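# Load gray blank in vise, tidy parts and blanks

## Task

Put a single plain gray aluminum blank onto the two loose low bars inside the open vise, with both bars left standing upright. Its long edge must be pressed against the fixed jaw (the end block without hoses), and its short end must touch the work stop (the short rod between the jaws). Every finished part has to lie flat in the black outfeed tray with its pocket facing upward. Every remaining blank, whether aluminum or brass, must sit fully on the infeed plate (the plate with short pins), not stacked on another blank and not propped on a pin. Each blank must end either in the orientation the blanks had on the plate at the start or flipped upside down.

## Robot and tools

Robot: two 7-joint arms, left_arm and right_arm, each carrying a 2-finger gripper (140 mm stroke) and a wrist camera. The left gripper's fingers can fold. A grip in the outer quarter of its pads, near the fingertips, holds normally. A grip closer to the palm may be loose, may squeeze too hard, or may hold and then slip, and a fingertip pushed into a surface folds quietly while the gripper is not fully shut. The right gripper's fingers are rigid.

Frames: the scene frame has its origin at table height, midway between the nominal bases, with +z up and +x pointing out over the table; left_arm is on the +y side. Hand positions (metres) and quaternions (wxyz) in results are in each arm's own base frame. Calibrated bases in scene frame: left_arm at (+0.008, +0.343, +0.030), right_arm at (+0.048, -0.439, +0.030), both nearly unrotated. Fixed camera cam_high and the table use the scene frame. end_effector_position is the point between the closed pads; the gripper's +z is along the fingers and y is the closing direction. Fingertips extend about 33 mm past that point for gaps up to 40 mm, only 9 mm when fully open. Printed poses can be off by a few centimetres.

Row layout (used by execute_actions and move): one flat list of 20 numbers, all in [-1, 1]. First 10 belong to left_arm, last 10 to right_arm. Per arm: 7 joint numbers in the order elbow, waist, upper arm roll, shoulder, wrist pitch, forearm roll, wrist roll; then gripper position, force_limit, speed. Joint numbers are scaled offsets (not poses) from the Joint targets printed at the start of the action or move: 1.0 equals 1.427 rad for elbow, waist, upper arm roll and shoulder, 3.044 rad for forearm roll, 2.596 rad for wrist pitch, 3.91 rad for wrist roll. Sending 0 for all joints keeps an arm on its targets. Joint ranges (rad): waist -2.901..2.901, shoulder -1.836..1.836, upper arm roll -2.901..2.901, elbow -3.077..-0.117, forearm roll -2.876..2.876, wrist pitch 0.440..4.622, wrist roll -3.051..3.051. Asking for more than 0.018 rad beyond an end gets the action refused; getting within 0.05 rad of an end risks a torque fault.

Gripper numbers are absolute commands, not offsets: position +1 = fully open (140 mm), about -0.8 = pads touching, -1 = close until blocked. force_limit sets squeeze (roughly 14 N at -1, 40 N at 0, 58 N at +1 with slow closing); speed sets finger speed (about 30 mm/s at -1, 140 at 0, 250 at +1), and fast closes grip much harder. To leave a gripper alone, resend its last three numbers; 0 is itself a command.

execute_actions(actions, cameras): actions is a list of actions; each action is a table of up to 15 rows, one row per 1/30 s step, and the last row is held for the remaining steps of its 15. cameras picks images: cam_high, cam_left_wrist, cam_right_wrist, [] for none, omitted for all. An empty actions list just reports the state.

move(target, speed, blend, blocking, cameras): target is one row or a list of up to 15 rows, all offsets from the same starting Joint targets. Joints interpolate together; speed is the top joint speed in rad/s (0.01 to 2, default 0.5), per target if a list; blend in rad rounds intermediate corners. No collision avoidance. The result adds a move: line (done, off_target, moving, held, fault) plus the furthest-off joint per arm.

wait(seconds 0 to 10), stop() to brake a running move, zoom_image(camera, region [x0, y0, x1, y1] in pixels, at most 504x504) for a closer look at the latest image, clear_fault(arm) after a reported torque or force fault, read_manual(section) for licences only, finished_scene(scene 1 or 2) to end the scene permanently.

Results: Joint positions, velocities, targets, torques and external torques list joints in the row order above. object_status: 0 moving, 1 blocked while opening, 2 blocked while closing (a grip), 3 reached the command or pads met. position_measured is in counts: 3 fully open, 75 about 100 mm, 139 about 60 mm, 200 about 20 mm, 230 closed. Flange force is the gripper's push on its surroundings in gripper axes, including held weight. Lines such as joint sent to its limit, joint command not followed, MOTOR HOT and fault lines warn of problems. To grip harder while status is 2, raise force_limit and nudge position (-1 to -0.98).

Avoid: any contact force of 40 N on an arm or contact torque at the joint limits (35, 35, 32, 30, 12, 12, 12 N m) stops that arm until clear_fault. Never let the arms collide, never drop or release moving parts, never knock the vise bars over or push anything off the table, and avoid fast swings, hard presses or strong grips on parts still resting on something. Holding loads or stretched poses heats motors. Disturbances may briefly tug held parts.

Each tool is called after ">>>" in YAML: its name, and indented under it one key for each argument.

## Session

>>> execute_actions:
  actions: []
  cameras: ["all"]

Scene clock: 0.00 s.
left_arm: end_effector_position=(+0.2746, -0.1132, +0.3643) position_measured=3 object_status=3 end_effector_quat_wxyz=(+0.076, +0.784, -0.513, -0.341) | right_arm: end_effector_position=(+0.4580, +0.4983, +0.1243) position_measured=3 object_status=3 end_effector_quat_wxyz=(-0.143, +0.984, -0.098, +0.047)
Joint names: [elbow, waist, upper arm roll, shoulder, wrist pitch, forearm roll, wrist roll]
Joint positions: left_arm=[-1.879 -0.387 0.01 -0.113 1.052 -0.013 -0.793] | right_arm=[-2.044 0.792 0.011 0.291 2.612 0.198 -0.727]
Joint velocities: within noise
Joint torques (N m): no reading
External joint torques (N m): no reading
Flange force (N): no reading
Joint targets: left_arm=[-1.879 -0.387 0.010 -0.113 1.052 -0.013 -0.793] | right_arm=[-2.044 0.792 0.011 0.291 2.612 0.198 -0.727]
Tool commands: left_gripper/position=+1.0 left_gripper/force_limit=+1.0 left_gripper/speed=+1.0 right_gripper/position=+1.0 right_gripper/force_limit=+1.0 right_gripper/speed=+1.0
camera_calibration:
cam_left_wrist: T_world_to_cam=[[-0.751828, -0.46231, 0.470132, -0.0102087], [-0.0192608, 0.728107, 0.685192, -0.153849], [-0.659078, 0.506092, -0.556316, 0.583856], [0, 0, 0, 1]] pos_world=[0.374168, -0.188186, 0.435024]
cam_right_wrist: T_world_to_cam=[[-0.162425, -0.941056, -0.2967, 0.589701], [-0.96075, 0.0822969, 0.264928, 0.370218], [-0.224895, 0.328085, -0.917487, 0.189101], [0, 0, 0, 1]] pos_world=[0.493997, 0.462433, 0.25038]

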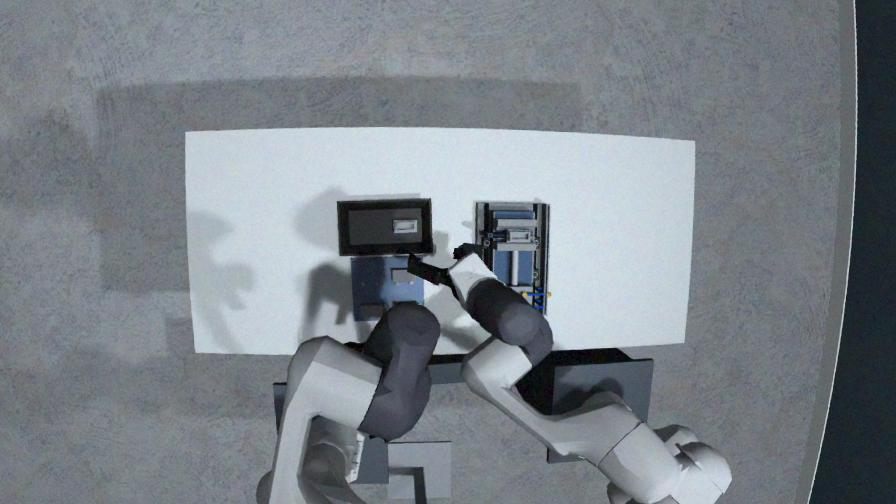

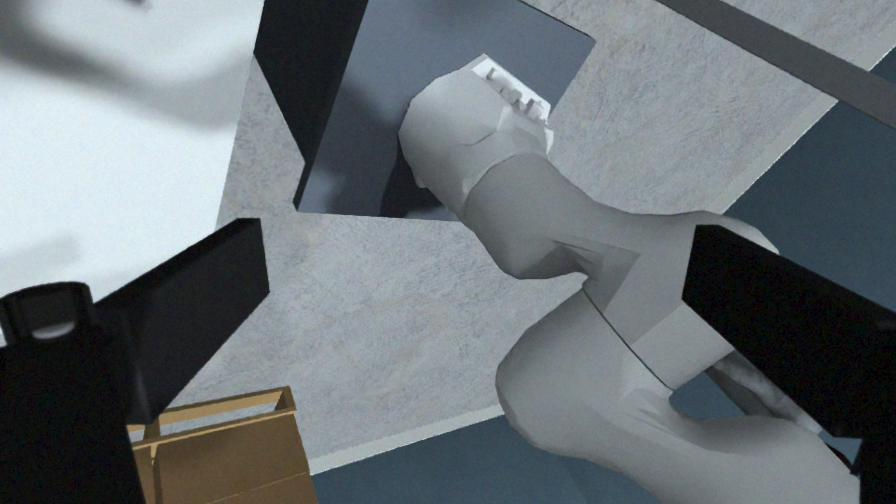

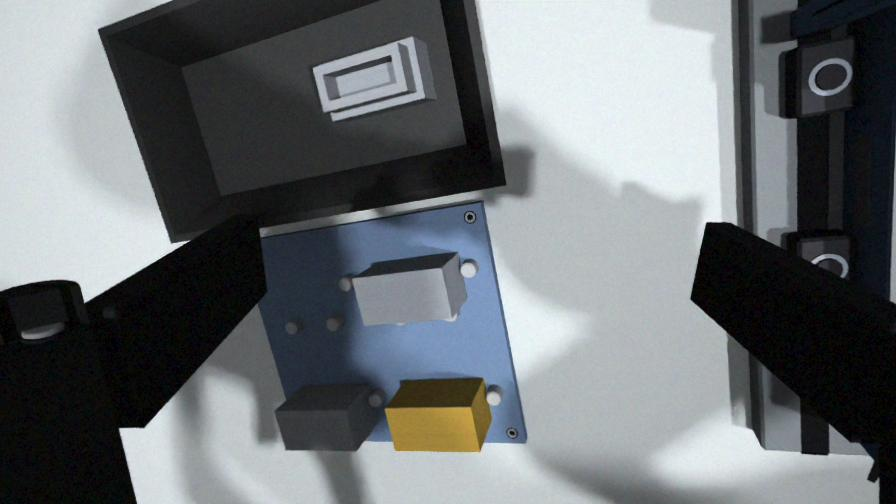

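>>> zoom_image:
  camera: "cam_high"
  region: [440, 190, 570, 330]

>>> zoom_image:
  camera: "cam_high"
  region: [320, 190, 450, 330]

>>> zoom_image:
  camera: "cam_right_wrist"
  region: [90, 0, 540, 470]

Scaled by 3.600 from the camera's 896x504 image, which has a finer 1280x720 frame.

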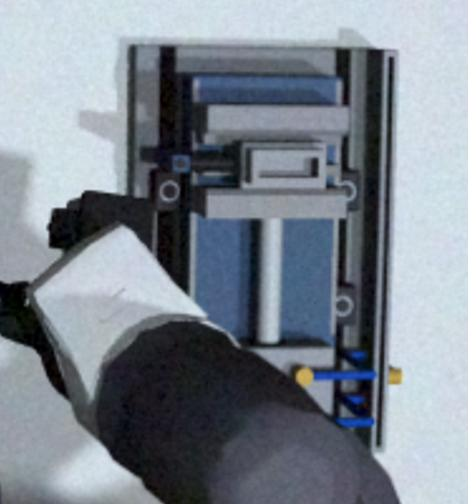

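Scaled by 3.600 from the camera's 896x504 image, which has a finer 1280x720 frame.

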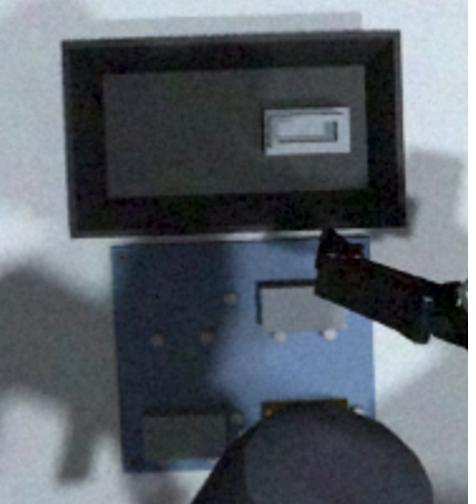

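Scaled by 1.072 from the camera's 896x504 image, which has a finer 1280x720 frame.

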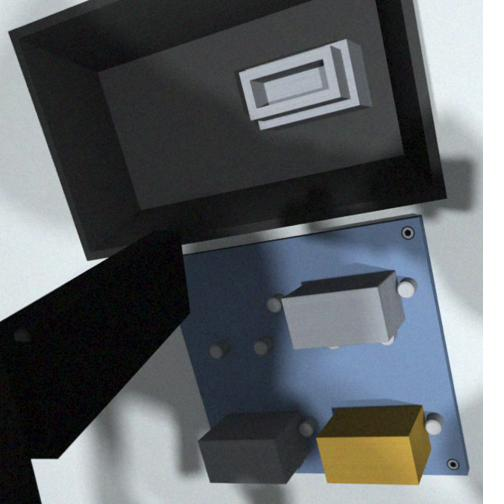

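>>> move:
  target: [-0.36510,0.48143,-0.00701,-0.34128,0.28814,0.00427,0.33069,1,-1,-1,-0.05508,-0.15214,-0.00771,-0.15893,-0.16379,-0.06505,-0.07338,1,-1,-1]
  speed: 0.7
  cameras: ["cam_right_wrist", "cam_high"]

Scene clock: 29.83 s.
left_arm: end_effector_position=(+0.3537, +0.1079, +0.3143) position_measured=3 object_status=3 end_effector_quat_wxyz=(-0.003, -0.635, +0.773, -0.001) | right_arm: end_effector_position=(+0.4638, +0.3020, +0.1700) position_measured=3 object_status=3 end_effector_quat_wxyz=(-0.002, +1.000, +0.007, +0.001)
Joint names: [elbow, waist, upper arm roll, shoulder, wrist pitch, forearm roll, wrist roll]
Joint positions: left_arm=[-2.399 0.298 0.001 -0.598 1.798 -0.004 0.495] | right_arm=[-2.121 0.576 0 0.066 2.191 0.003 -1.011]
Joint velocities: left_arm=[-0.001 0 -0.001 0.001 0.001 0 0.006] | right_arm=[within noise]
Joint torques (N m): left_arm=[24.51 0.96 0.11 -12.24 2.85 1.1 0.17] | right_arm=[24.82 -0.62 0.8 -33.67 2.38 0.31 -0.2]
External joint torques (N m): left_arm=[-0.12 0.92 0.57 -0.54 0.35 0.39 0.17] | right_arm=[1.17 -0.44 0.91 0.13 -0.28 -0.35 -0.2]
Flange force (N): left_arm=[-1.2 2.6 1.2] | right_arm=[4.1 -2.6 -1.9]
Joint targets: left_arm=[-2.400 0.300 0.000 -0.600 1.800 0.000 0.500] | right_arm=[-2.123 0.575 0.000 0.065 2.187 0.000 -1.014]
move: done
camera_calibration:
cam_right_wrist: T_world_to_cam=[[0.0315756, -0.999434, -0.0116349, 0.298667], [-0.938219, -0.0336509, 0.344402, 0.39085], [-0.344598, 0.0000414379, -0.93875, 0.4549], [0, 0, 0, 1]] pos_world=[0.51403, 0.311631, 0.295903]
Images, in order (width x height): cam_high 896x504, cam_right_wrist 896x504.

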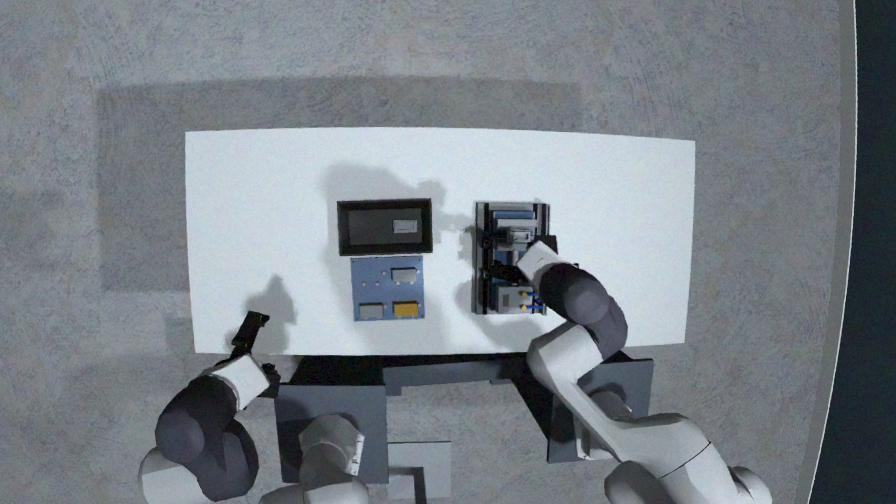

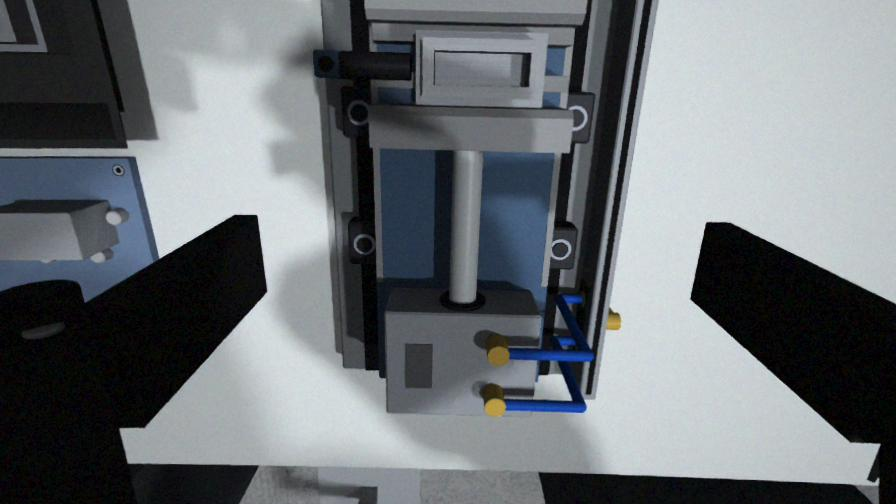

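>>> zoom_image:
  camera: "cam_right_wrist"
  region: [300, 0, 660, 160]

>>> zoom_image:
  camera: "cam_right_wrist"
  region: [400, 10, 580, 120]

Scaled by 1.400 from the camera's 896x504 image, which has a finer 1280x720 frame.

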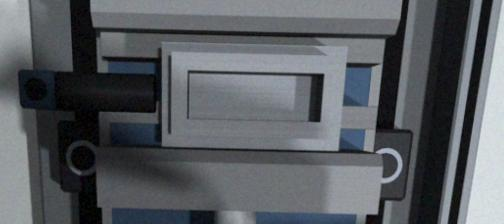

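Scaled by 2.800 from the camera's 896x504 image, which has a finer 1280x720 frame.

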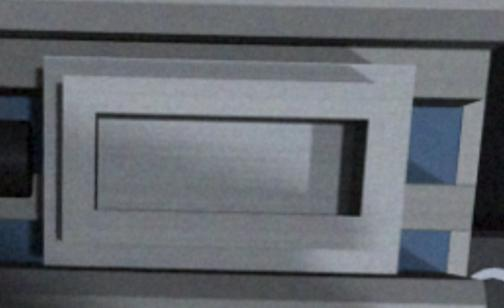

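>>> move:
  target: [0,0,0,0,0,0,0,1,-1,-1,0.18737,-0.04264,0,0.13690,-0.02736,0,-0.01091,1,-1,-1]
  speed: 0.4
  cameras: ["cam_right_wrist"]

Scene clock: 63.17 s.
left_arm: end_effector_position=(+0.3537, +0.1080, +0.3143) position_measured=3 object_status=3 end_effector_quat_wxyz=(-0.002, -0.634, +0.773, -0.001) | right_arm: end_effector_position=(+0.5404, +0.3064, +0.1708) position_measured=3 object_status=3 end_effector_quat_wxyz=(-0.002, +1.000, -0.003, +0.002)
Joint names: [elbow, waist, upper arm roll, shoulder, wrist pitch, forearm roll, wrist roll]
Joint positions: left_arm=[-2.4 0.298 0.001 -0.598 1.798 -0.004 0.497] | right_arm=[-1.857 0.515 0 0.258 2.121 0.003 -1.052]
Joint velocities: left_arm=[within noise] | right_arm=[-0.001 -0.001 -0.001 0 -0.002 0.001 -0.005]
Joint torques (N m): left_arm=[24.64 0.92 0.21 -12.14 2.78 1.08 0.1] | right_arm=[25.94 -0.56 1.05 -39.44 2.37 0.41 -0.33]
External joint torques (N m): left_arm=[0.02 0.88 0.64 -0.51 0.28 0.36 0.1] | right_arm=[1.78 -0.65 0.74 1.23 -0.3 -0.3 -0.33]
Flange force (N): left_arm=[-1.3 2.2 0.6] | right_arm=[10.4 -5.1 -1.6]
Joint targets: left_arm=[-2.400 0.300 0.000 -0.600 1.800 0.000 0.500] | right_arm=[-1.856 0.514 0.000 0.260 2.116 0.000 -1.057]
move: done
camera_calibration:
cam_right_wrist: T_world_to_cam=[[0.0119322, -0.999859, -0.0118361, 0.311426], [-0.939029, -0.0152725, 0.343499, 0.457552], [-0.343631, 0.00701578, -0.939078, 0.479445], [0, 0, 0, 1]] pos_world=[0.590691, 0.315006, 0.296754]
Images, in order (width x height): cam_right_wrist 896x504.

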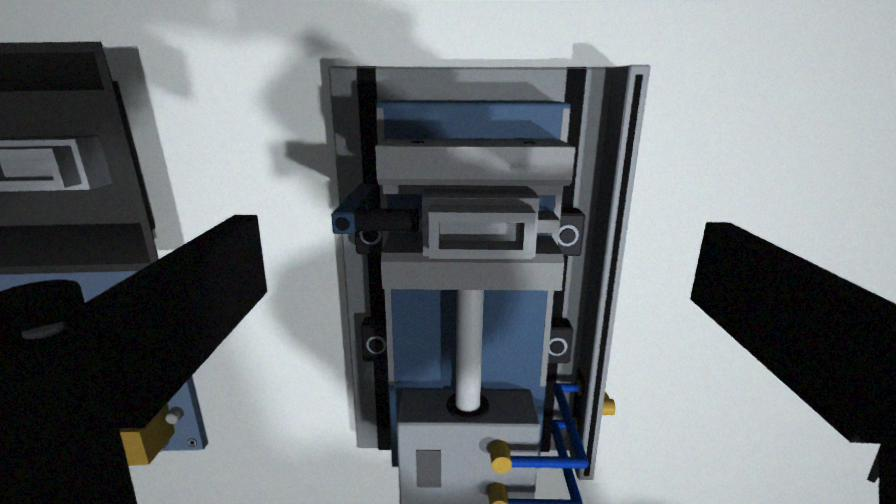

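>>> zoom_image:
  camera: "cam_right_wrist"
  region: [380, 130, 600, 300]

>>> zoom_image:
  camera: "cam_right_wrist"
  region: [410, 170, 560, 270]

Scaled by 2.291 from the camera's 896x504 image, which has a finer 1280x720 frame.

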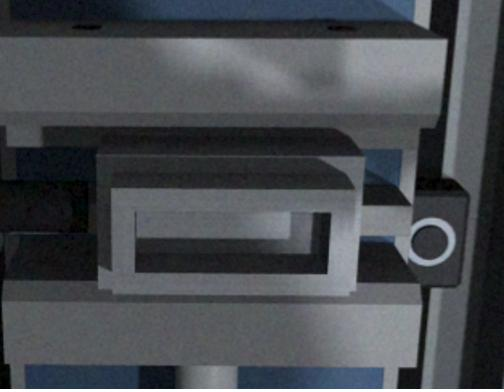

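Scaled by 3.360 from the camera's 896x504 image, which has a finer 1280x720 frame.

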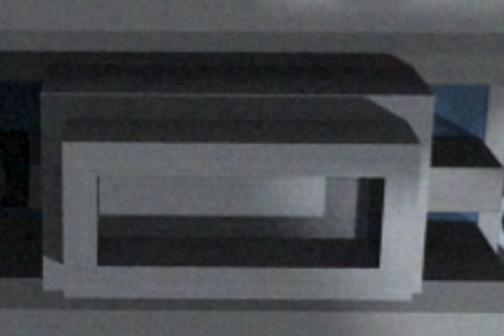

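>>> move:
  target:
    - [0.25228,-0.21023,0,0.26910,0.00924,0,0.02737,0.12,-1,-1,-0.38122,-0.57043,0,-0.60266,-0.12173,0,0.14246,1,-1,-1]
    - [0.83958,-0.69832,0,0.89623,0.03114,0,0.09138,0.12,-1,-1,-0.38122,-0.57043,0,-0.60266,-0.12173,0,0.14246,1,-1,-1]
  speed: [0.7, 0.6]
  blend: [0.15, 0]
  cameras: ["cam_left_wrist", "cam_high"]

Scene clock: 147.50 s.
left_arm: end_effector_position=(+0.5656, -0.4770, +0.1681) position_measured=114 object_status=3 end_effector_quat_wxyz=(-0.003, -0.010, +1.000, +0.000) | right_arm: end_effector_position=(+0.3559, -0.1093, +0.3156) position_measured=3 object_status=3 end_effector_quat_wxyz=(-0.002, +0.775, -0.632, +0.002)
Joint names: [elbow, waist, upper arm roll, shoulder, wrist pitch, forearm roll, wrist roll]
Joint positions: left_arm=[-1.204 -0.698 -0.002 0.68 1.879 -0.003 0.852] | right_arm=[-2.398 -0.298 -0.002 -0.598 1.804 0.002 -0.503]
Joint velocities: left_arm=[-0.001 0.001 -0.001 0.001 0 -0.001 0.006] | right_arm=[within noise]
Joint torques (N m): left_arm=[25.12 0.74 1.3 -52.29 2.79 1.01 0.15] | right_arm=[26.22 -0.77 0.24 -12.04 2.37 0.56 0.16]
External joint torques (N m): left_arm=[0.5 0.74 0.8 0.11 0.33 0.29 0.15] | right_arm=[1.35 -0.77 0.73 -0.26 -0.26 -0.2 0.16]
Flange force (N): left_arm=[-3.3 -1.2 -0.1] | right_arm=[0.5 -2.1 -4.0]
Joint targets: left_arm=[-1.203 -0.696 0.000 0.678 1.881 0.000 0.858] | right_arm=[-2.400 -0.300 0.000 -0.600 1.800 0.000 -0.500]
move: done
camera_calibration:
cam_left_wrist: T_world_to_cam=[[-0.0196899, 0.999806, 0.00105821, 0.494828], [0.943073, 0.0182211, 0.332085, -0.572495], [0.332002, 0.00753669, -0.943249, 0.117322], [0, 0, 0, 1]] pos_world=[0.510697, -0.485184, 0.300257]
Images, in order (width x height): cam_high 896x504, cam_left_wrist 896x504.

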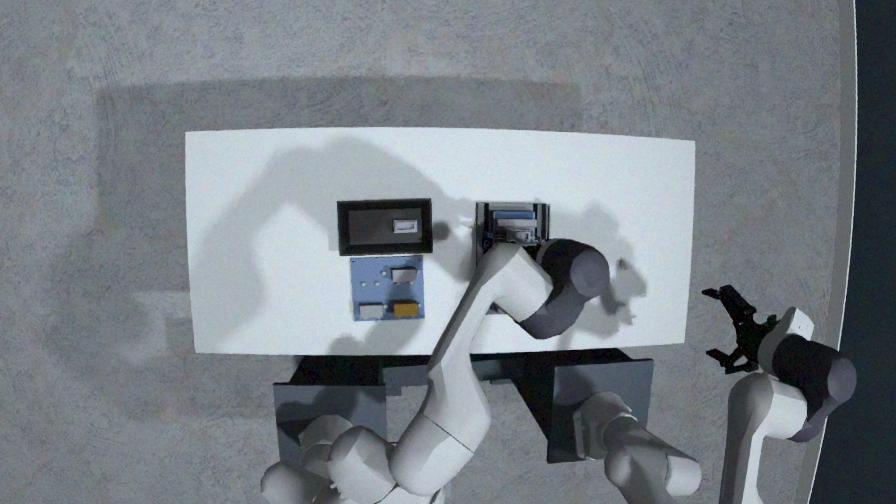

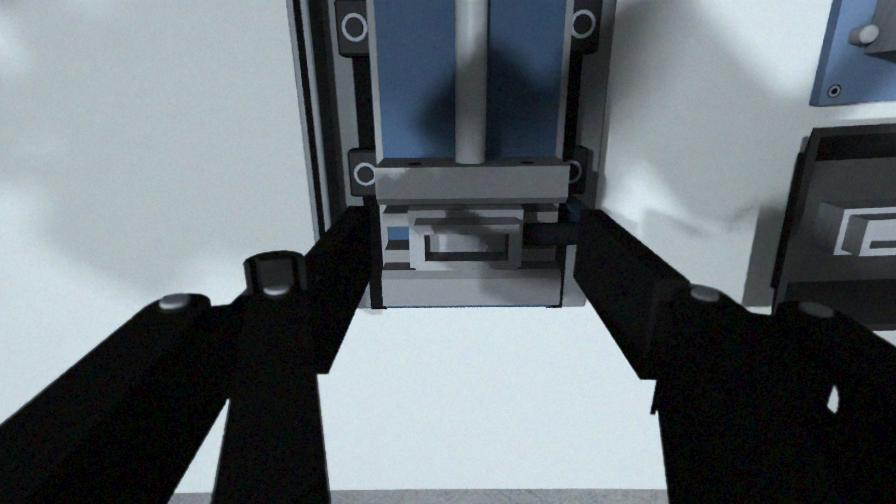

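>>> zoom_image:
  camera: "cam_left_wrist"
  region: [370, 150, 600, 310]

>>> zoom_image:
  camera: "cam_left_wrist"
  region: [395, 195, 535, 285]

Scaled by 2.191 from the camera's 896x504 image, which has a finer 1280x720 frame.

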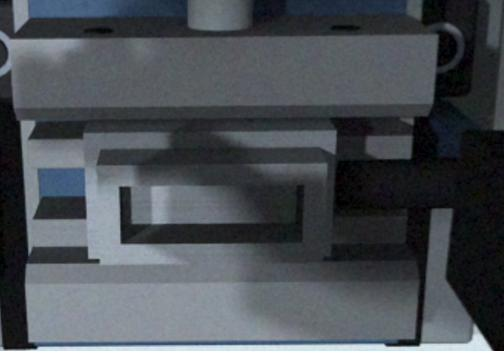

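Scaled by 3.600 from the camera's 896x504 image, which has a finer 1280x720 frame.

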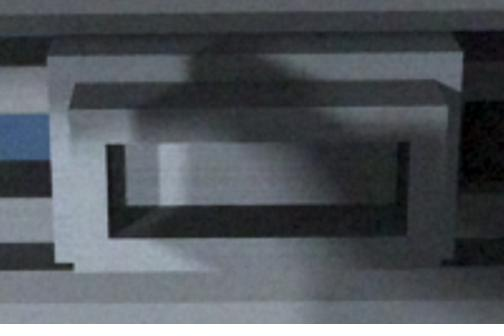

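>>> move:
  target: [0.03608,0.01298,0,0.05339,0.00951,0,0.00123,0.12,-1,-1,0,0,0,0,0,0,0,1,-1,-1]
  speed: 0.2
  cameras: ["cam_left_wrist"]

Scene clock: 174.77 s.
left_arm: end_effector_position=(+0.5846, -0.4743, +0.1390) position_measured=114 object_status=3 end_effector_quat_wxyz=(-0.003, -0.017, +1.000, +0.000) | right_arm: end_effector_position=(+0.3558, -0.1092, +0.3156) position_measured=3 object_status=3 end_effector_quat_wxyz=(-0.002, +0.775, -0.632, +0.001)
Joint names: [elbow, waist, upper arm roll, shoulder, wrist pitch, forearm roll, wrist roll]
Joint positions: left_arm=[-1.153 -0.679 -0.002 0.754 1.903 -0.003 0.858] | right_arm=[-2.398 -0.298 -0.002 -0.598 1.804 0.002 -0.503]
Joint velocities: left_arm=[0.002 0.001 0 0 0.004 0 0.001] | right_arm=[within noise]
Joint torques (N m): left_arm=[25.51 0.6 1.2 -53.81 2.74 1 0.07] | right_arm=[26.28 -0.72 0.2 -11.94 2.41 0.56 0.22]
External joint torques (N m): left_arm=[0.95 0.8 0.76 0.1 0.28 0.3 0.07] | right_arm=[1.25 -0.71 0.69 0.03 -0.24 -0.2 0.22]
Flange force (N): left_arm=[-6.3 -3.9 -0.8] | right_arm=[0.7 -2.8 -3.7]
Joint targets: left_arm=[-1.151 -0.678 0.000 0.754 1.906 0.000 0.862] | right_arm=[-2.400 -0.300 0.000 -0.600 1.800 0.000 -0.500]
move: done
camera_calibration:
cam_left_wrist: T_world_to_cam=[[-0.0326811, 0.999466, 0.000688445, 0.500022], [0.942539, 0.0305905, 0.332691, -0.57467], [0.332493, 0.0115216, -0.943035, 0.0850517], [0, 0, 0, 1]] pos_world=[0.529712, -0.483155, 0.27105]
Images, in order (width x height): cam_left_wrist 896x504.

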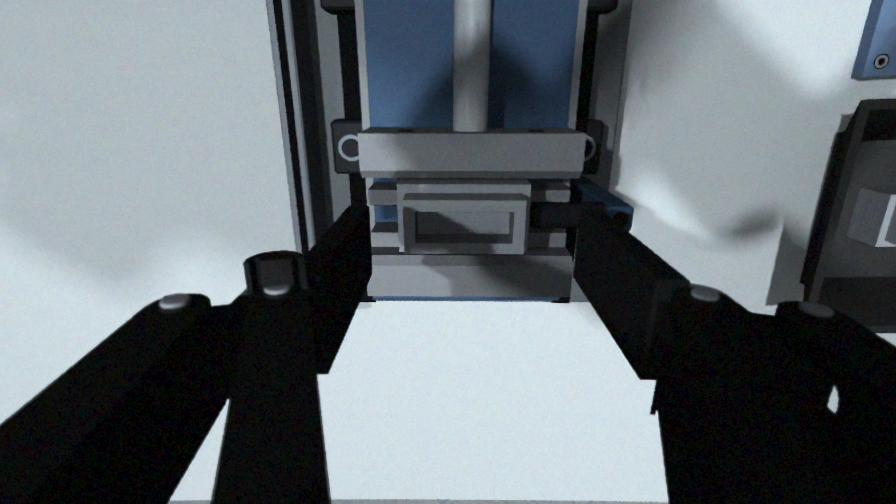

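>>> zoom_image:
  camera: "cam_left_wrist"
  region: [350, 160, 650, 310]

>>> zoom_image:
  camera: "cam_left_wrist"
  region: [385, 170, 545, 270]

Scaled by 1.680 from the camera's 896x504 image, which has a finer 1280x720 frame.

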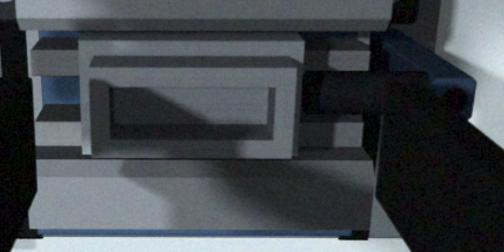

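Scaled by 3.150 from the camera's 896x504 image, which has a finer 1280x720 frame.

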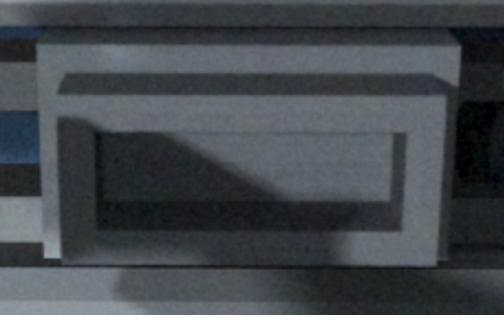

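>>> move:
  target: [-0.00140,0.00162,0,0.03409,0.01912,0,0.00067,0.12,-1,-1,0,0,0,0,0,0,0,1,-1,-1]
  speed: 0.06
  cameras: ["cam_left_wrist"]

Scene clock: 230.80 s.
left_arm: end_effector_position=(+0.5899, -0.4768, +0.1070) position_measured=114 object_status=3 end_effector_quat_wxyz=(-0.003, -0.016, +1.000, -0.001) | right_arm: end_effector_position=(+0.3557, -0.1092, +0.3155) position_measured=3 object_status=3 end_effector_quat_wxyz=(-0.002, +0.775, -0.632, +0.001)
Joint names: [elbow, waist, upper arm roll, shoulder, wrist pitch, forearm roll, wrist roll]
Joint positions: left_arm=[-1.153 -0.677 -0.002 0.802 1.952 -0.003 0.861] | right_arm=[-2.398 -0.298 -0.002 -0.598 1.804 0.002 -0.503]
Joint velocities: left_arm=[0 0 0 -0.001 0.003 0.001 -0.001] | right_arm=[within noise]
Joint torques (N m): left_arm=[24.63 1.01 1.17 -54.64 2.84 0.98 0.14] | right_arm=[26.31 -0.71 0.22 -11.83 2.43 0.55 0.08]
External joint torques (N m): left_arm=[0.15 1.01 0.58 0.07 0.37 0.28 0.14] | right_arm=[1.3 -0.72 0.68 0.07 -0.22 -0.22 0.09]
Flange force (N): left_arm=[-1.2 0.9 0.6] | right_arm=[1.1 -2.9 -3.8]
Joint targets: left_arm=[-1.153 -0.675 0.000 0.803 1.956 0.000 0.865] | right_arm=[-2.400 -0.300 0.000 -0.600 1.800 0.000 -0.500]
move: done
camera_calibration:
cam_left_wrist: T_world_to_cam=[[-0.0316426, 0.999499, -0.000292337, 0.502247], [0.942175, 0.0299254, 0.333783, -0.569142], [0.333624, 0.0102863, -0.94265, 0.0518363], [0, 0, 0, 1]] pos_world=[0.53483, -0.485496, 0.23898]
Images, in order (width x height): cam_left_wrist 896x504.

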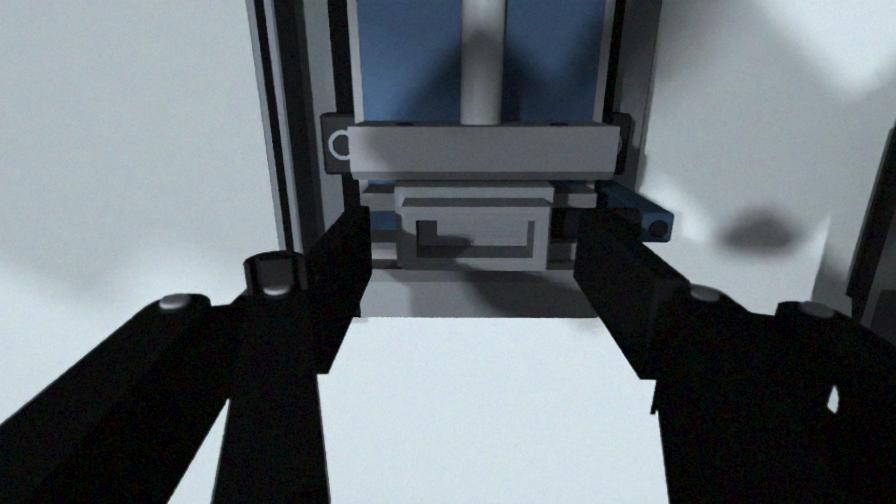

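>>> zoom_image:
  camera: "cam_left_wrist"
  region: [340, 160, 620, 300]

>>> zoom_image:
  camera: "cam_left_wrist"
  region: [380, 175, 570, 285]

Scaled by 1.800 from the camera's 896x504 image, which has a finer 1280x720 frame.

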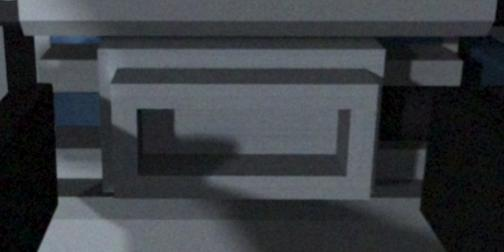

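Scaled by 2.653 from the camera's 896x504 image, which has a finer 1280x720 frame.

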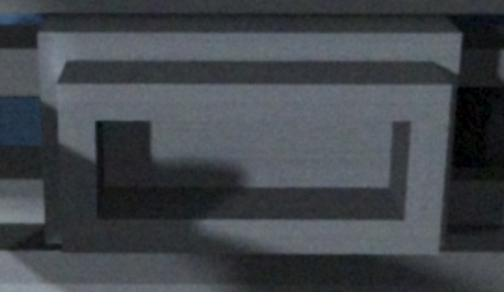

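>>> move:
  target:
    - [-0.01463,-0.00194,0,-0.00634,0.00456,0,-0.00071,0.12,-1,-1,0,0,0,0,0,0,0,1,-1,-1]
    - [-0.01463,-0.00194,0,-0.00634,0.00456,0,-0.00071,-1,-0.1,-1,0,0,0,0,0,0,0,1,-1,-1]
  speed: 0.04
  cameras: ["cam_left_wrist"]

Scene clock: 255.73 s.
left_arm: end_effector_position=(+0.5881, -0.4754, +0.1032) position_measured=153 object_status=0 end_effector_quat_wxyz=(-0.003, -0.016, +1.000, +0.000) | right_arm: end_effector_position=(+0.3557, -0.1092, +0.3155) position_measured=3 object_status=3 end_effector_quat_wxyz=(-0.002, +0.775, -0.632, +0.001)
Joint names: [elbow, waist, upper arm roll, shoulder, wrist pitch, forearm roll, wrist roll]
Joint positions: left_arm=[-1.173 -0.677 -0.002 0.796 1.965 -0.003 0.862] | right_arm=[-2.398 -0.298 -0.002 -0.598 1.804 0.002 -0.503]
Joint velocities: within noise
Joint torques (N m): left_arm=[24.25 0.56 1.15 -54.69 2.72 0.96 -0.08] | right_arm=[26.36 -0.75 0.22 -11.89 2.43 0.57 0.16]
External joint torques (N m): left_arm=[-0.24 0.64 0.63 -0.01 0.25 0.28 -0.08] | right_arm=[1.33 -0.78 0.66 0.11 -0.22 -0.2 0.16]
Flange force (N): left_arm=[1.6 2.4 0.7] | right_arm=[1.1 -3.1 -3.9]
Joint targets: left_arm=[-1.174 -0.678 0.000 0.794 1.967 0.000 0.862] | right_arm=[-2.400 -0.300 0.000 -0.600 1.800 0.000 -0.500]
move: done
camera_calibration:
cam_left_wrist: T_world_to_cam=[[-0.0311525, 0.999515, 0.000415115, 0.500413], [0.942451, 0.0292356, 0.333065, -0.566594], [0.332891, 0.010767, -0.942904, 0.0495319], [0, 0, 0, 1]] pos_world=[0.533087, -0.484138, 0.235208]
Images, in order (width x height): cam_left_wrist 896x504.

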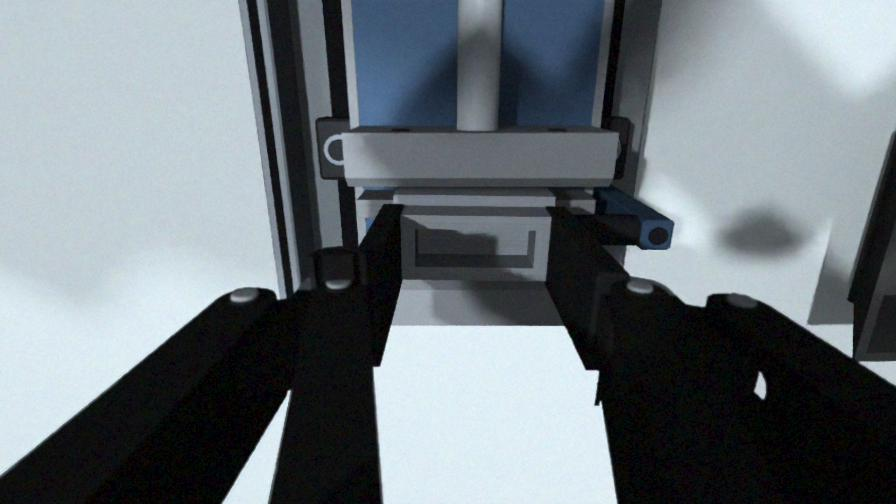

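>>> move:
  target: [0.03851,0,0,-0.01984,-0.03169,0,0,-1,-0.1,-1,0,0,0,0,0,0,0,1,-1,-1]
  speed: 0.08
  cameras: ["cam_left_wrist"]

Scene clock: 265.00 s.
left_arm: end_effector_position=(+0.5884, -0.4757, +0.1417) position_measured=153 object_status=2 end_effector_quat_wxyz=(-0.002, -0.016, +1.000, -0.001) | right_arm: end_effector_position=(+0.3556, -0.1092, +0.3155) position_measured=3 object_status=3 end_effector_quat_wxyz=(-0.002, +0.775, -0.632, +0.001)
Joint names: [elbow, waist, upper arm roll, shoulder, wrist pitch, forearm roll, wrist roll]
Joint positions: left_arm=[-1.121 -0.677 -0.002 0.769 1.888 -0.003 0.862] | right_arm=[-2.399 -0.298 -0.002 -0.599 1.804 0.002 -0.503]
Joint velocities: left_arm=[0.001 -0.001 0 0 -0.005 0.002 0.001] | right_arm=[within noise]
Joint torques (N m): left_arm=[25.66 0.6 1.2 -55.12 2.43 0.98 -0.04] | right_arm=[26.31 -0.7 0.12 -11.93 2.42 0.56 0.09]
External joint torques (N m): left_arm=[1.1 0.7 0.69 -0.99 -0.04 0.28 -0.04] | right_arm=[1.37 -0.69 0.61 -0.1 -0.22 -0.2 0.1]
Flange force (N): left_arm=[-4.1 -2.3 -2.4] | right_arm=[1.0 -2.6 -4.0]
Joint targets: left_arm=[-1.119 -0.678 0.000 0.766 1.885 0.000 0.862] | right_arm=[-2.400 -0.300 0.000 -0.600 1.800 0.000 -0.500]
move: done
camera_calibration:
cam_left_wrist: T_world_to_cam=[[-0.0308763, 0.999523, -0.000544507, 0.50071], [0.942104, 0.0292845, 0.334039, -0.579684], [0.333895, 0.0098009, -0.942559, 0.0846728], [0, 0, 0, 1]] pos_world=[0.533311, -0.484325, 0.273719]
Images, in order (width x height): cam_left_wrist 896x504.

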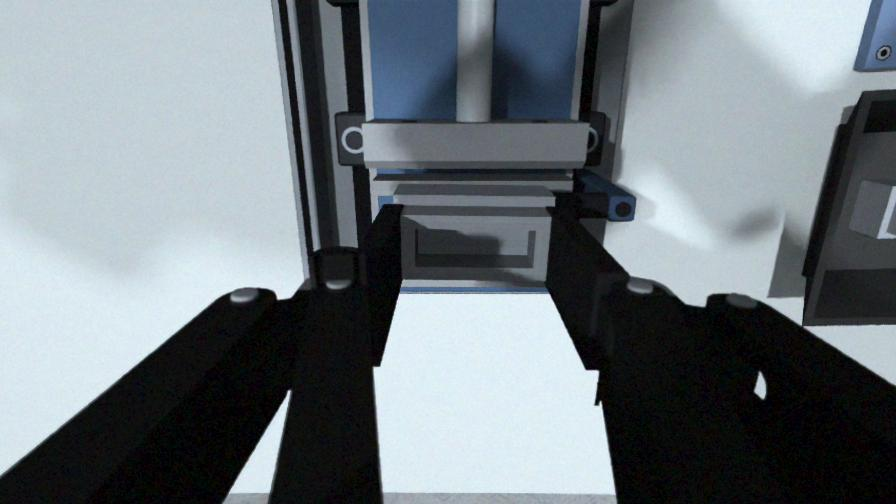

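>>> move:
  target: [-0.52263,0.35971,0,-0.39832,0.06795,0,0.13141,-1,-0.1,-1,0.50208,0.89304,0,0.68475,0.10041,0,-0.02466,1,-1,-1]
  speed: 0.6
  cameras: ["cam_left_wrist", "cam_right_wrist"]

Scene clock: 288.43 s.
left_arm: end_effector_position=(+0.5982, -0.1001, +0.1970) position_measured=153 object_status=2 end_effector_quat_wxyz=(-0.004, -0.018, +1.000, -0.001) | right_arm: end_effector_position=(+0.3673, +0.5443, +0.1686) position_measured=3 object_status=3 end_effector_quat_wxyz=(+0.002, +1.000, -0.001, -0.003)
Joint names: [elbow, waist, upper arm roll, shoulder, wrist pitch, forearm roll, wrist roll]
Joint positions: left_arm=[-1.865 -0.166 0.001 0.201 2.058 -0.003 1.371] | right_arm=[-1.685 0.975 0.001 0.378 2.056 0.002 -0.593]
Joint velocities: left_arm=[-0.002 0 0.001 0 0.001 0 0.007] | right_arm=[within noise]
Joint torques (N m): left_arm=[24.46 0.59 0.65 -39.81 2.86 0.95 0.1] | right_arm=[26.19 -0.4 0.9 -43.86 2.82 0.55 -0.26]
External joint torques (N m): left_arm=[0.49 0.54 0.42 -1.35 0.45 0.25 0.1] | right_arm=[1.76 -0.36 0.59 0.76 0.2 -0.14 -0.26]
Flange force (N): left_arm=[2.3 1.5 -0.8] | right_arm=[6.2 -8.3 -1.2]
Joint targets: left_arm=[-1.865 -0.165 0.000 0.198 2.062 0.000 1.376] | right_arm=[-1.683 0.974 0.000 0.377 2.061 0.000 -0.596]
move: done
camera_calibration:
cam_left_wrist: T_world_to_cam=[[-0.0361958, 0.999345, -0.00011013, 0.128732], [0.943108, 0.0341954, 0.330722, -0.617852], [0.330509, 0.0118669, -0.943728, 0.132318], [0, 0, 0, 1]] pos_world=[0.543629, -0.10909, 0.329224]
cam_right_wrist: T_world_to_cam=[[0.0144521, -0.99989, -0.00346512, 0.548933], [-0.935979, -0.0147474, 0.351746, 0.296601], [-0.351758, -0.0018402, -0.936089, 0.423588], [0, 0, 0, 1]] pos_world=[0.41868, 0.554026, 0.29409]
Images, in order (width x height): cam_left_wrist 896x504, cam_right_wrist 896x504.

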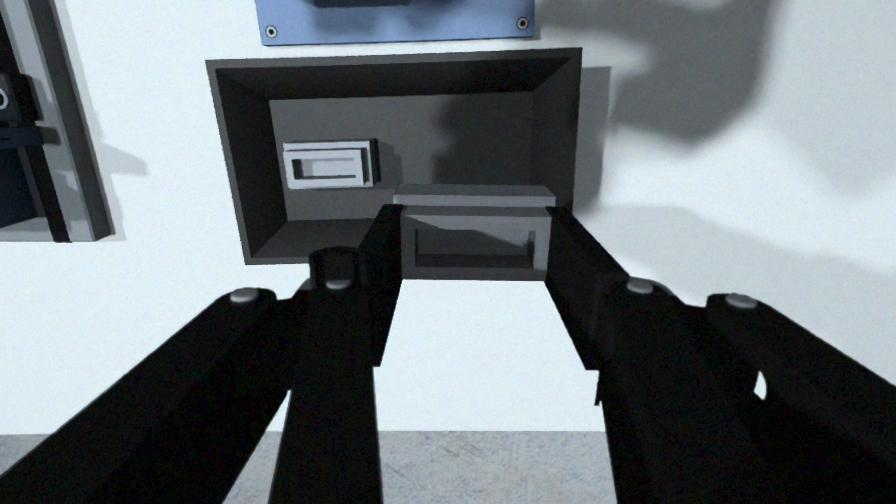

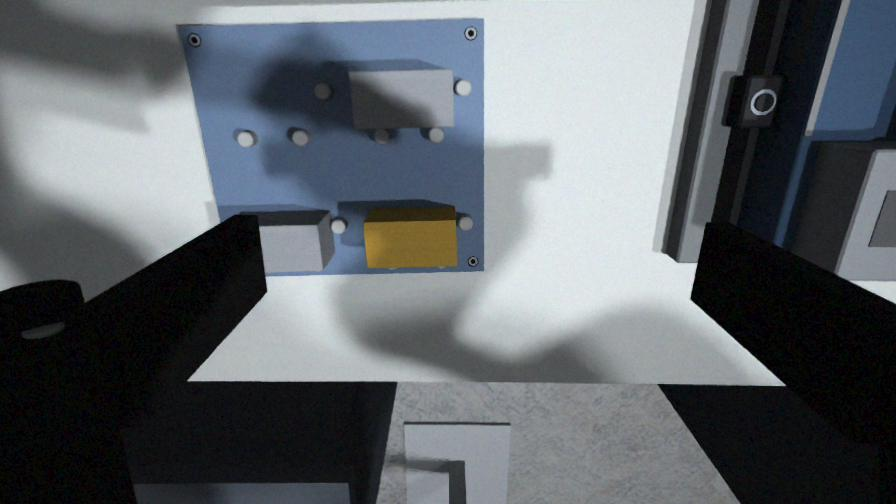

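>>> move:
  target: [-0.10218,-0.00553,0,0.12553,0.12517,0,-0.00202,-1,-0.1,-1,0,0,0,0,0,0,0,1,-1,-1]
  speed: 0.25
  cameras: ["cam_left_wrist", "cam_right_wrist"]

>>> zoom_image:
  camera: "cam_right_wrist"
  region: [310, 40, 490, 160]

Scene clock: 326.23 s.
left_arm: end_effector_position=(+0.5930, -0.1024, +0.0532) position_measured=153 object_status=2 end_effector_quat_wxyz=(-0.004, -0.016, +1.000, +0.000) | right_arm: end_effector_position=(+0.3675, +0.5445, +0.1688) position_measured=3 object_status=3 end_effector_quat_wxyz=(+0.002, +1.000, -0.001, -0.003)
Joint names: [elbow, waist, upper arm roll, shoulder, wrist pitch, forearm roll, wrist roll]
Joint positions: left_arm=[-2.011 -0.171 0.001 0.378 2.382 -0.003 1.372] | right_arm=[-1.685 0.975 0.001 0.378 2.057 0.002 -0.593]
Joint velocities: left_arm=[-0.001 0 0 -0.001 0.004 0 0.001] | right_arm=[within noise]
Joint torques (N m): left_arm=[21.94 0.21 0.77 -42.02 2.91 0.79 -0.18] | right_arm=[25.98 -0.36 0.89 -43.88 2.76 0.58 -0.23]
External joint torques (N m): left_arm=[0.57 0.2 0.41 -0.64 0.49 0.25 -0.18] | right_arm=[1.56 -0.53 0.4 0.66 0.14 -0.12 -0.23]
Flange force (N): left_arm=[0.1 0.0 -0.3] | right_arm=[5.8 -7.2 -1.2]
Joint targets: left_arm=[-2.010 -0.173 0.000 0.377 2.386 0.000 1.368] | right_arm=[-1.683 0.974 0.000 0.377 2.061 0.000 -0.596]
move: done
camera_calibration:
cam_left_wrist: T_world_to_cam=[[-0.0305569, 0.999533, 0.000470348, 0.127422], [0.942881, 0.0286688, 0.331893, -0.565792], [0.331725, 0.0105851, -0.943317, -0.00253946], [0, 0, 0, 1]] pos_world=[0.538211, -0.111115, 0.185327]
cam_right_wrist: T_world_to_cam=[[0.0149134, -0.99988, -0.00411204, 0.549095], [-0.93613, -0.0154073, 0.351317, 0.297186], [-0.351339, -0.00138993, -0.936247, 0.42345], [0, 0, 0, 1]] pos_world=[0.41879, 0.554197, 0.294305]
Images, in order (width x height): cam_left_wrist 896x504, cam_right_wrist 896x504.

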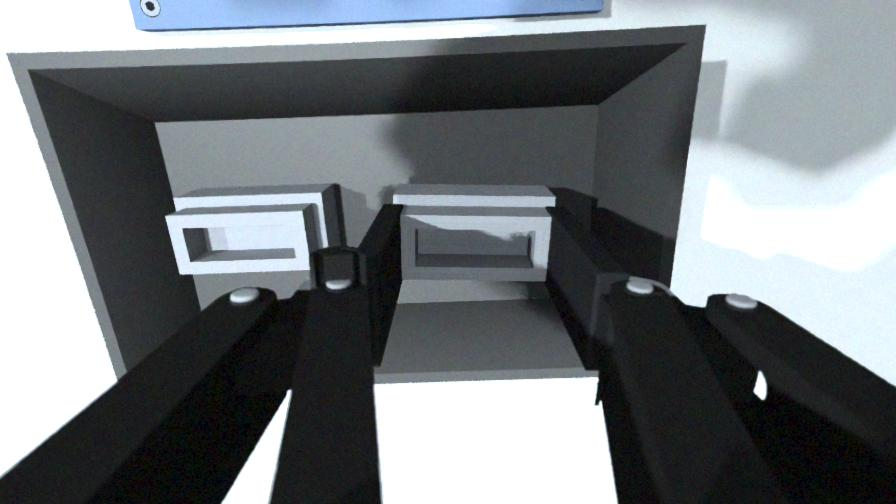

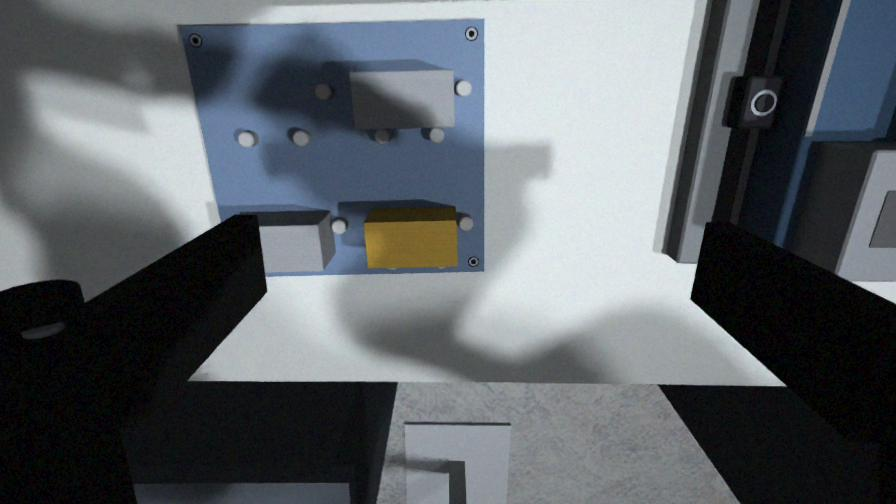

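Scaled by 2.800 from the camera's 896x504 image, which has a finer 1280x720 frame.

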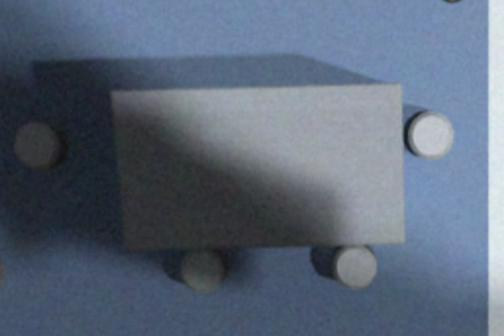

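>>> move:
  target: [-0.002193, 0, 0, 0.016321, 0.010173, 0, 0, -1, -0.1, -1, 0, 0, 0, 0, 0, 0, 0, 1, -1, -1]
  speed: 0.05
  cameras: []

Scene clock: 356.53 s.
left_arm: end_effector_position=(+0.5938, -0.1025, +0.0413) position_measured=153 object_status=2 end_effector_quat_wxyz=(-0.002, -0.016, +1.000, +0.000) | right_arm: end_effector_position=(+0.3675, +0.5446, +0.1689) position_measured=3 object_status=3 end_effector_quat_wxyz=(+0.002, +1.000, -0.001, -0.002)
Joint names: [elbow, waist, upper arm roll, shoulder, wrist pitch, forearm roll, wrist roll]
Joint positions: left_arm=[-2.014 -0.171 0.001 0.4 2.409 -0.003 1.371] | right_arm=[-1.684 0.975 0.001 0.378 2.057 0.002 -0.593]
Joint velocities: left_arm=[0 0 -0.001 0 0.004 0.001 -0.003] | right_arm=[within noise]
Joint torques (N m): left_arm=[21.49 0.23 0.79 -42.08 3 0.79 -0.21] | right_arm=[25.93 -0.48 0.89 -43.91 2.76 0.58 -0.26]
External joint torques (N m): left_arm=[0.39 0.23 0.43 -0.37 0.56 0.26 -0.21] | right_arm=[1.44 -0.4 0.61 0.75 0.13 -0.12 -0.26]
Flange force (N): left_arm=[0.2 0.1 0.4] | right_arm=[5.5 -7.1 -0.9]
Joint targets: left_arm=[-2.013 -0.173 0.000 0.400 2.413 0.000 1.368] | right_arm=[-1.683 0.974 0.000 0.377 2.061 0.000 -0.596]
move: done
No camera images: "cameras" was empty.

>>> move:
  target: [-0.000834, 0, 0, 0.006272, 0.00391, 0, 0, -1, -0.1, -1, 0, 0, 0, 0, 0, 0, 0, 1, -1, -1]
  speed: 0.03
  cameras: []

Scene clock: 359.20 s.
left_arm: end_effector_position=(+0.5939, -0.1026, +0.0365) position_measured=153 object_status=2 end_effector_quat_wxyz=(-0.002, -0.016, +1.000, +0.000) | right_arm: end_effector_position=(+0.3676, +0.5446, +0.1689) position_measured=3 object_status=3 end_effector_quat_wxyz=(+0.002, +1.000, -0.001, -0.002)
Joint names: [elbow, waist, upper arm roll, shoulder, wrist pitch, forearm roll, wrist roll]
Joint positions: left_arm=[-2.015 -0.171 0.001 0.408 2.419 -0.003 1.371] | right_arm=[-1.684 0.975 0.001 0.378 2.057 0.002 -0.593]
Joint velocities: left_arm=[0.001 0.001 0 0 0.006 0.001 0] | right_arm=[within noise]
Joint torques (N m): left_arm=[21.3 0.22 0.81 -42.04 2.89 0.77 -0.22] | right_arm=[25.89 -0.44 0.92 -43.9 2.74 0.55 -0.24]
External joint torques (N m): left_arm=[0.45 0.27 0.49 -0.36 0.47 0.25 -0.22] | right_arm=[1.58 -0.46 0.55 0.49 0.13 -0.14 -0.24]
Flange force (N): left_arm=[-0.2 0.1 0.2] | right_arm=[5.4 -7.0 -1.3]
Joint targets: left_arm=[-2.015 -0.173 0.000 0.409 2.423 0.000 1.368] | right_arm=[-1.683 0.974 0.000 0.377 2.061 0.000 -0.596]
move: done
No camera images: "cameras" was empty.

>>> move:
  target: [-0.0005, 0, 0, 0.003763, 0.002346, 0, 0, -1, -0.1, -1, 0, 0, 0, 0, 0, 0, 0, 1, -1, -1]
  speed: 0.03
  cameras: []

>>> move:
  target: [-0.00033, 0, 0, 0.00251, 0.00156, 0, 0, -1, -0.1, -1, 0, 0, 0, 0, 0, 0, 0, 1, -1, -1]
  speed: 0.03
  cameras: []

Scene clock: 362.10 s.
left_arm: end_effector_position=(+0.5944, -0.1027, +0.0353) position_measured=153 object_status=2 end_effector_quat_wxyz=(-0.001, -0.016, +1.000, -0.001) | right_arm: end_effector_position=(+0.3676, +0.5446, +0.1689) position_measured=3 object_status=3 end_effector_quat_wxyz=(+0.002, +1.000, -0.001, -0.002)
Joint names: [elbow, waist, upper arm roll, shoulder, wrist pitch, forearm roll, wrist roll]
Joint positions: left_arm=[-2.015 -0.171 0.001 0.411 2.423 -0.003 1.371] | right_arm=[-1.684 0.975 0.001 0.378 2.057 0.002 -0.593]
Joint velocities: within noise
Joint torques (N m): left_arm=[20.88 0.23 0.83 -40.35 3.23 0.76 -0.19] | right_arm=[25.88 -0.46 0.92 -43.87 2.74 0.57 -0.29]
External joint torques (N m): left_arm=[0 0.36 0.58 1.51 0.8 0.23 -0.19] | right_arm=[1.43 -0.46 0.57 0.78 0.11 -0.12 -0.29]
Flange force (N): left_arm=[-2.5 -0.2 4.4] | right_arm=[5.6 -7.1 -0.9]
Joint targets: left_arm=[-2.015 -0.173 0.000 0.414 2.429 0.000 1.368] | right_arm=[-1.683 0.974 0.000 0.377 2.061 0.000 -0.596]
move: done
No camera images: "cameras" was empty.

Scene clock: 362.80 s.
left_arm: end_effector_position=(+0.5945, -0.1027, +0.0352) position_measured=153 object_status=2 end_effector_quat_wxyz=(-0.001, -0.016, +1.000, -0.001) | right_arm: end_effector_position=(+0.3676, +0.5446, +0.1689) position_measured=3 object_status=3 end_effector_quat_wxyz=(+0.002, +1.000, -0.001, -0.002)
Joint names: [elbow, waist, upper arm roll, shoulder, wrist pitch, forearm roll, wrist roll]
Joint positions: left_arm=[-2.015 -0.171 0.001 0.411 2.423 -0.003 1.371] | right_arm=[-1.684 0.975 0.001 0.378 2.057 0.002 -0.593]
Joint velocities: within noise
Joint torques (N m): left_arm=[20.59 0.25 0.81 -38.1 3.82 0.77 -0.21] | right_arm=[25.86 -0.44 0.97 -43.9 2.72 0.56 -0.21]
External joint torques (N m): left_arm=[-0.3 0.26 0.44 3.74 1.39 0.25 -0.21] | right_arm=[1.42 -0.54 0.55 0.69 0.09 -0.13 -0.21]
Flange force (N): left_arm=[-5.7 -1.1 9.7] | right_arm=[5.4 -6.9 -1.1]
Joint targets: left_arm=[-2.016 -0.173 0.000 0.418 2.433 0.000 1.368] | right_arm=[-1.683 0.974 0.000 0.377 2.061 0.000 -0.596]
move: done
No camera images: "cameras" was empty.

>>> move:
  target:
    - [0.0004, 0, 0, -0.003, -0.00187, 0, 0, -1, -0.1, -1, 0, 0, 0, 0, 0, 0, 0, 1, -1, -1]
    - [0.0004, 0, 0, -0.003, -0.00187, 0, 0, -0.03, -1, -1, 0, 0, 0, 0, 0, 0, 0, 1, -1, -1]
    - [0.003854, 0, 0, -0.028865, -0.017989, 0, 0, -0.03, -1, -1, 0, 0, 0, 0, 0, 0, 0, 1, -1, -1]
  speed: [0.03, 0.03, 0.06]
  cameras: ["cam_left_wrist"]

Scene clock: 382.87 s.
left_arm: end_effector_position=(+0.5949, -0.1028, +0.0532) position_measured=132 object_status=3 end_effector_quat_wxyz=(-0.001, -0.016, +1.000, -0.001) | right_arm: end_effector_position=(+0.3676, +0.5446, +0.1689) position_measured=3 object_status=3 end_effector_quat_wxyz=(+0.001, +1.000, -0.001, -0.002)
Joint names: [elbow, waist, upper arm roll, shoulder, wrist pitch, forearm roll, wrist roll]
Joint positions: left_arm=[-2.011 -0.171 0.001 0.379 2.39 -0.003 1.371] | right_arm=[-1.684 0.975 0.001 0.378 2.057 0.002 -0.593]
Joint velocities: left_arm=[0 -0.001 0 0 -0.004 0 0.002] | right_arm=[within noise]
Joint torques (N m): left_arm=[21.58 0.26 0.76 -41.57 2.33 0.79 -0.15] | right_arm=[25.84 -0.43 0.98 -43.95 2.73 0.55 -0.2]
External joint torques (N m): left_arm=[0.27 0.27 0.43 -0.26 -0.1 0.24 -0.15] | right_arm=[1.4 -0.48 0.59 0.63 0.1 -0.14 -0.2]
Flange force (N): left_arm=[-0.6 0.1 -0.7] | right_arm=[5.2 -6.7 -1.0]
Joint targets: left_arm=[-2.010 -0.173 0.000 0.377 2.386 0.000 1.368] | right_arm=[-1.683 0.974 0.000 0.377 2.061 0.000 -0.596]
move: done
camera_calibration:
cam_left_wrist: T_world_to_cam=[[-0.0308673, 0.999523, -0.000735462, 0.128126], [0.940836, 0.0293033, 0.337593, -0.566561], [0.337454, 0.00972865, -0.941292, -0.0067549], [0, 0, 0, 1]] pos_world=[0.539275, -0.111397, 0.185003]
Images, in order (width x height): cam_left_wrist 896x504.

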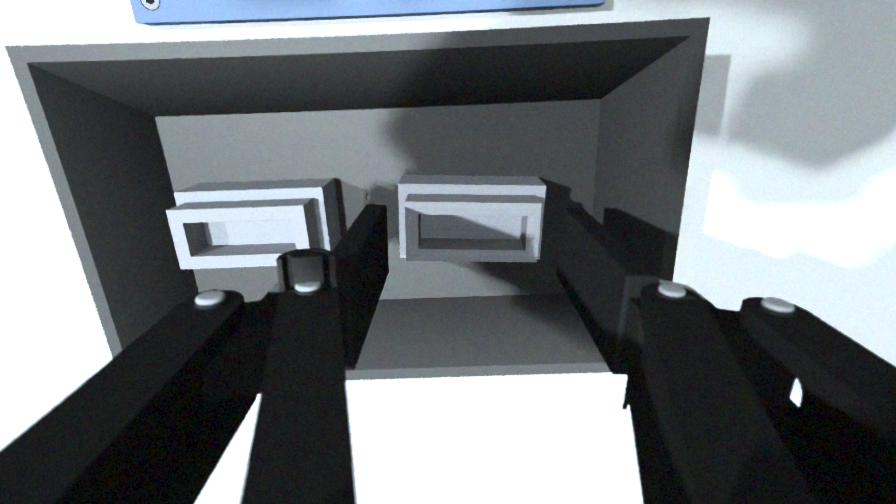

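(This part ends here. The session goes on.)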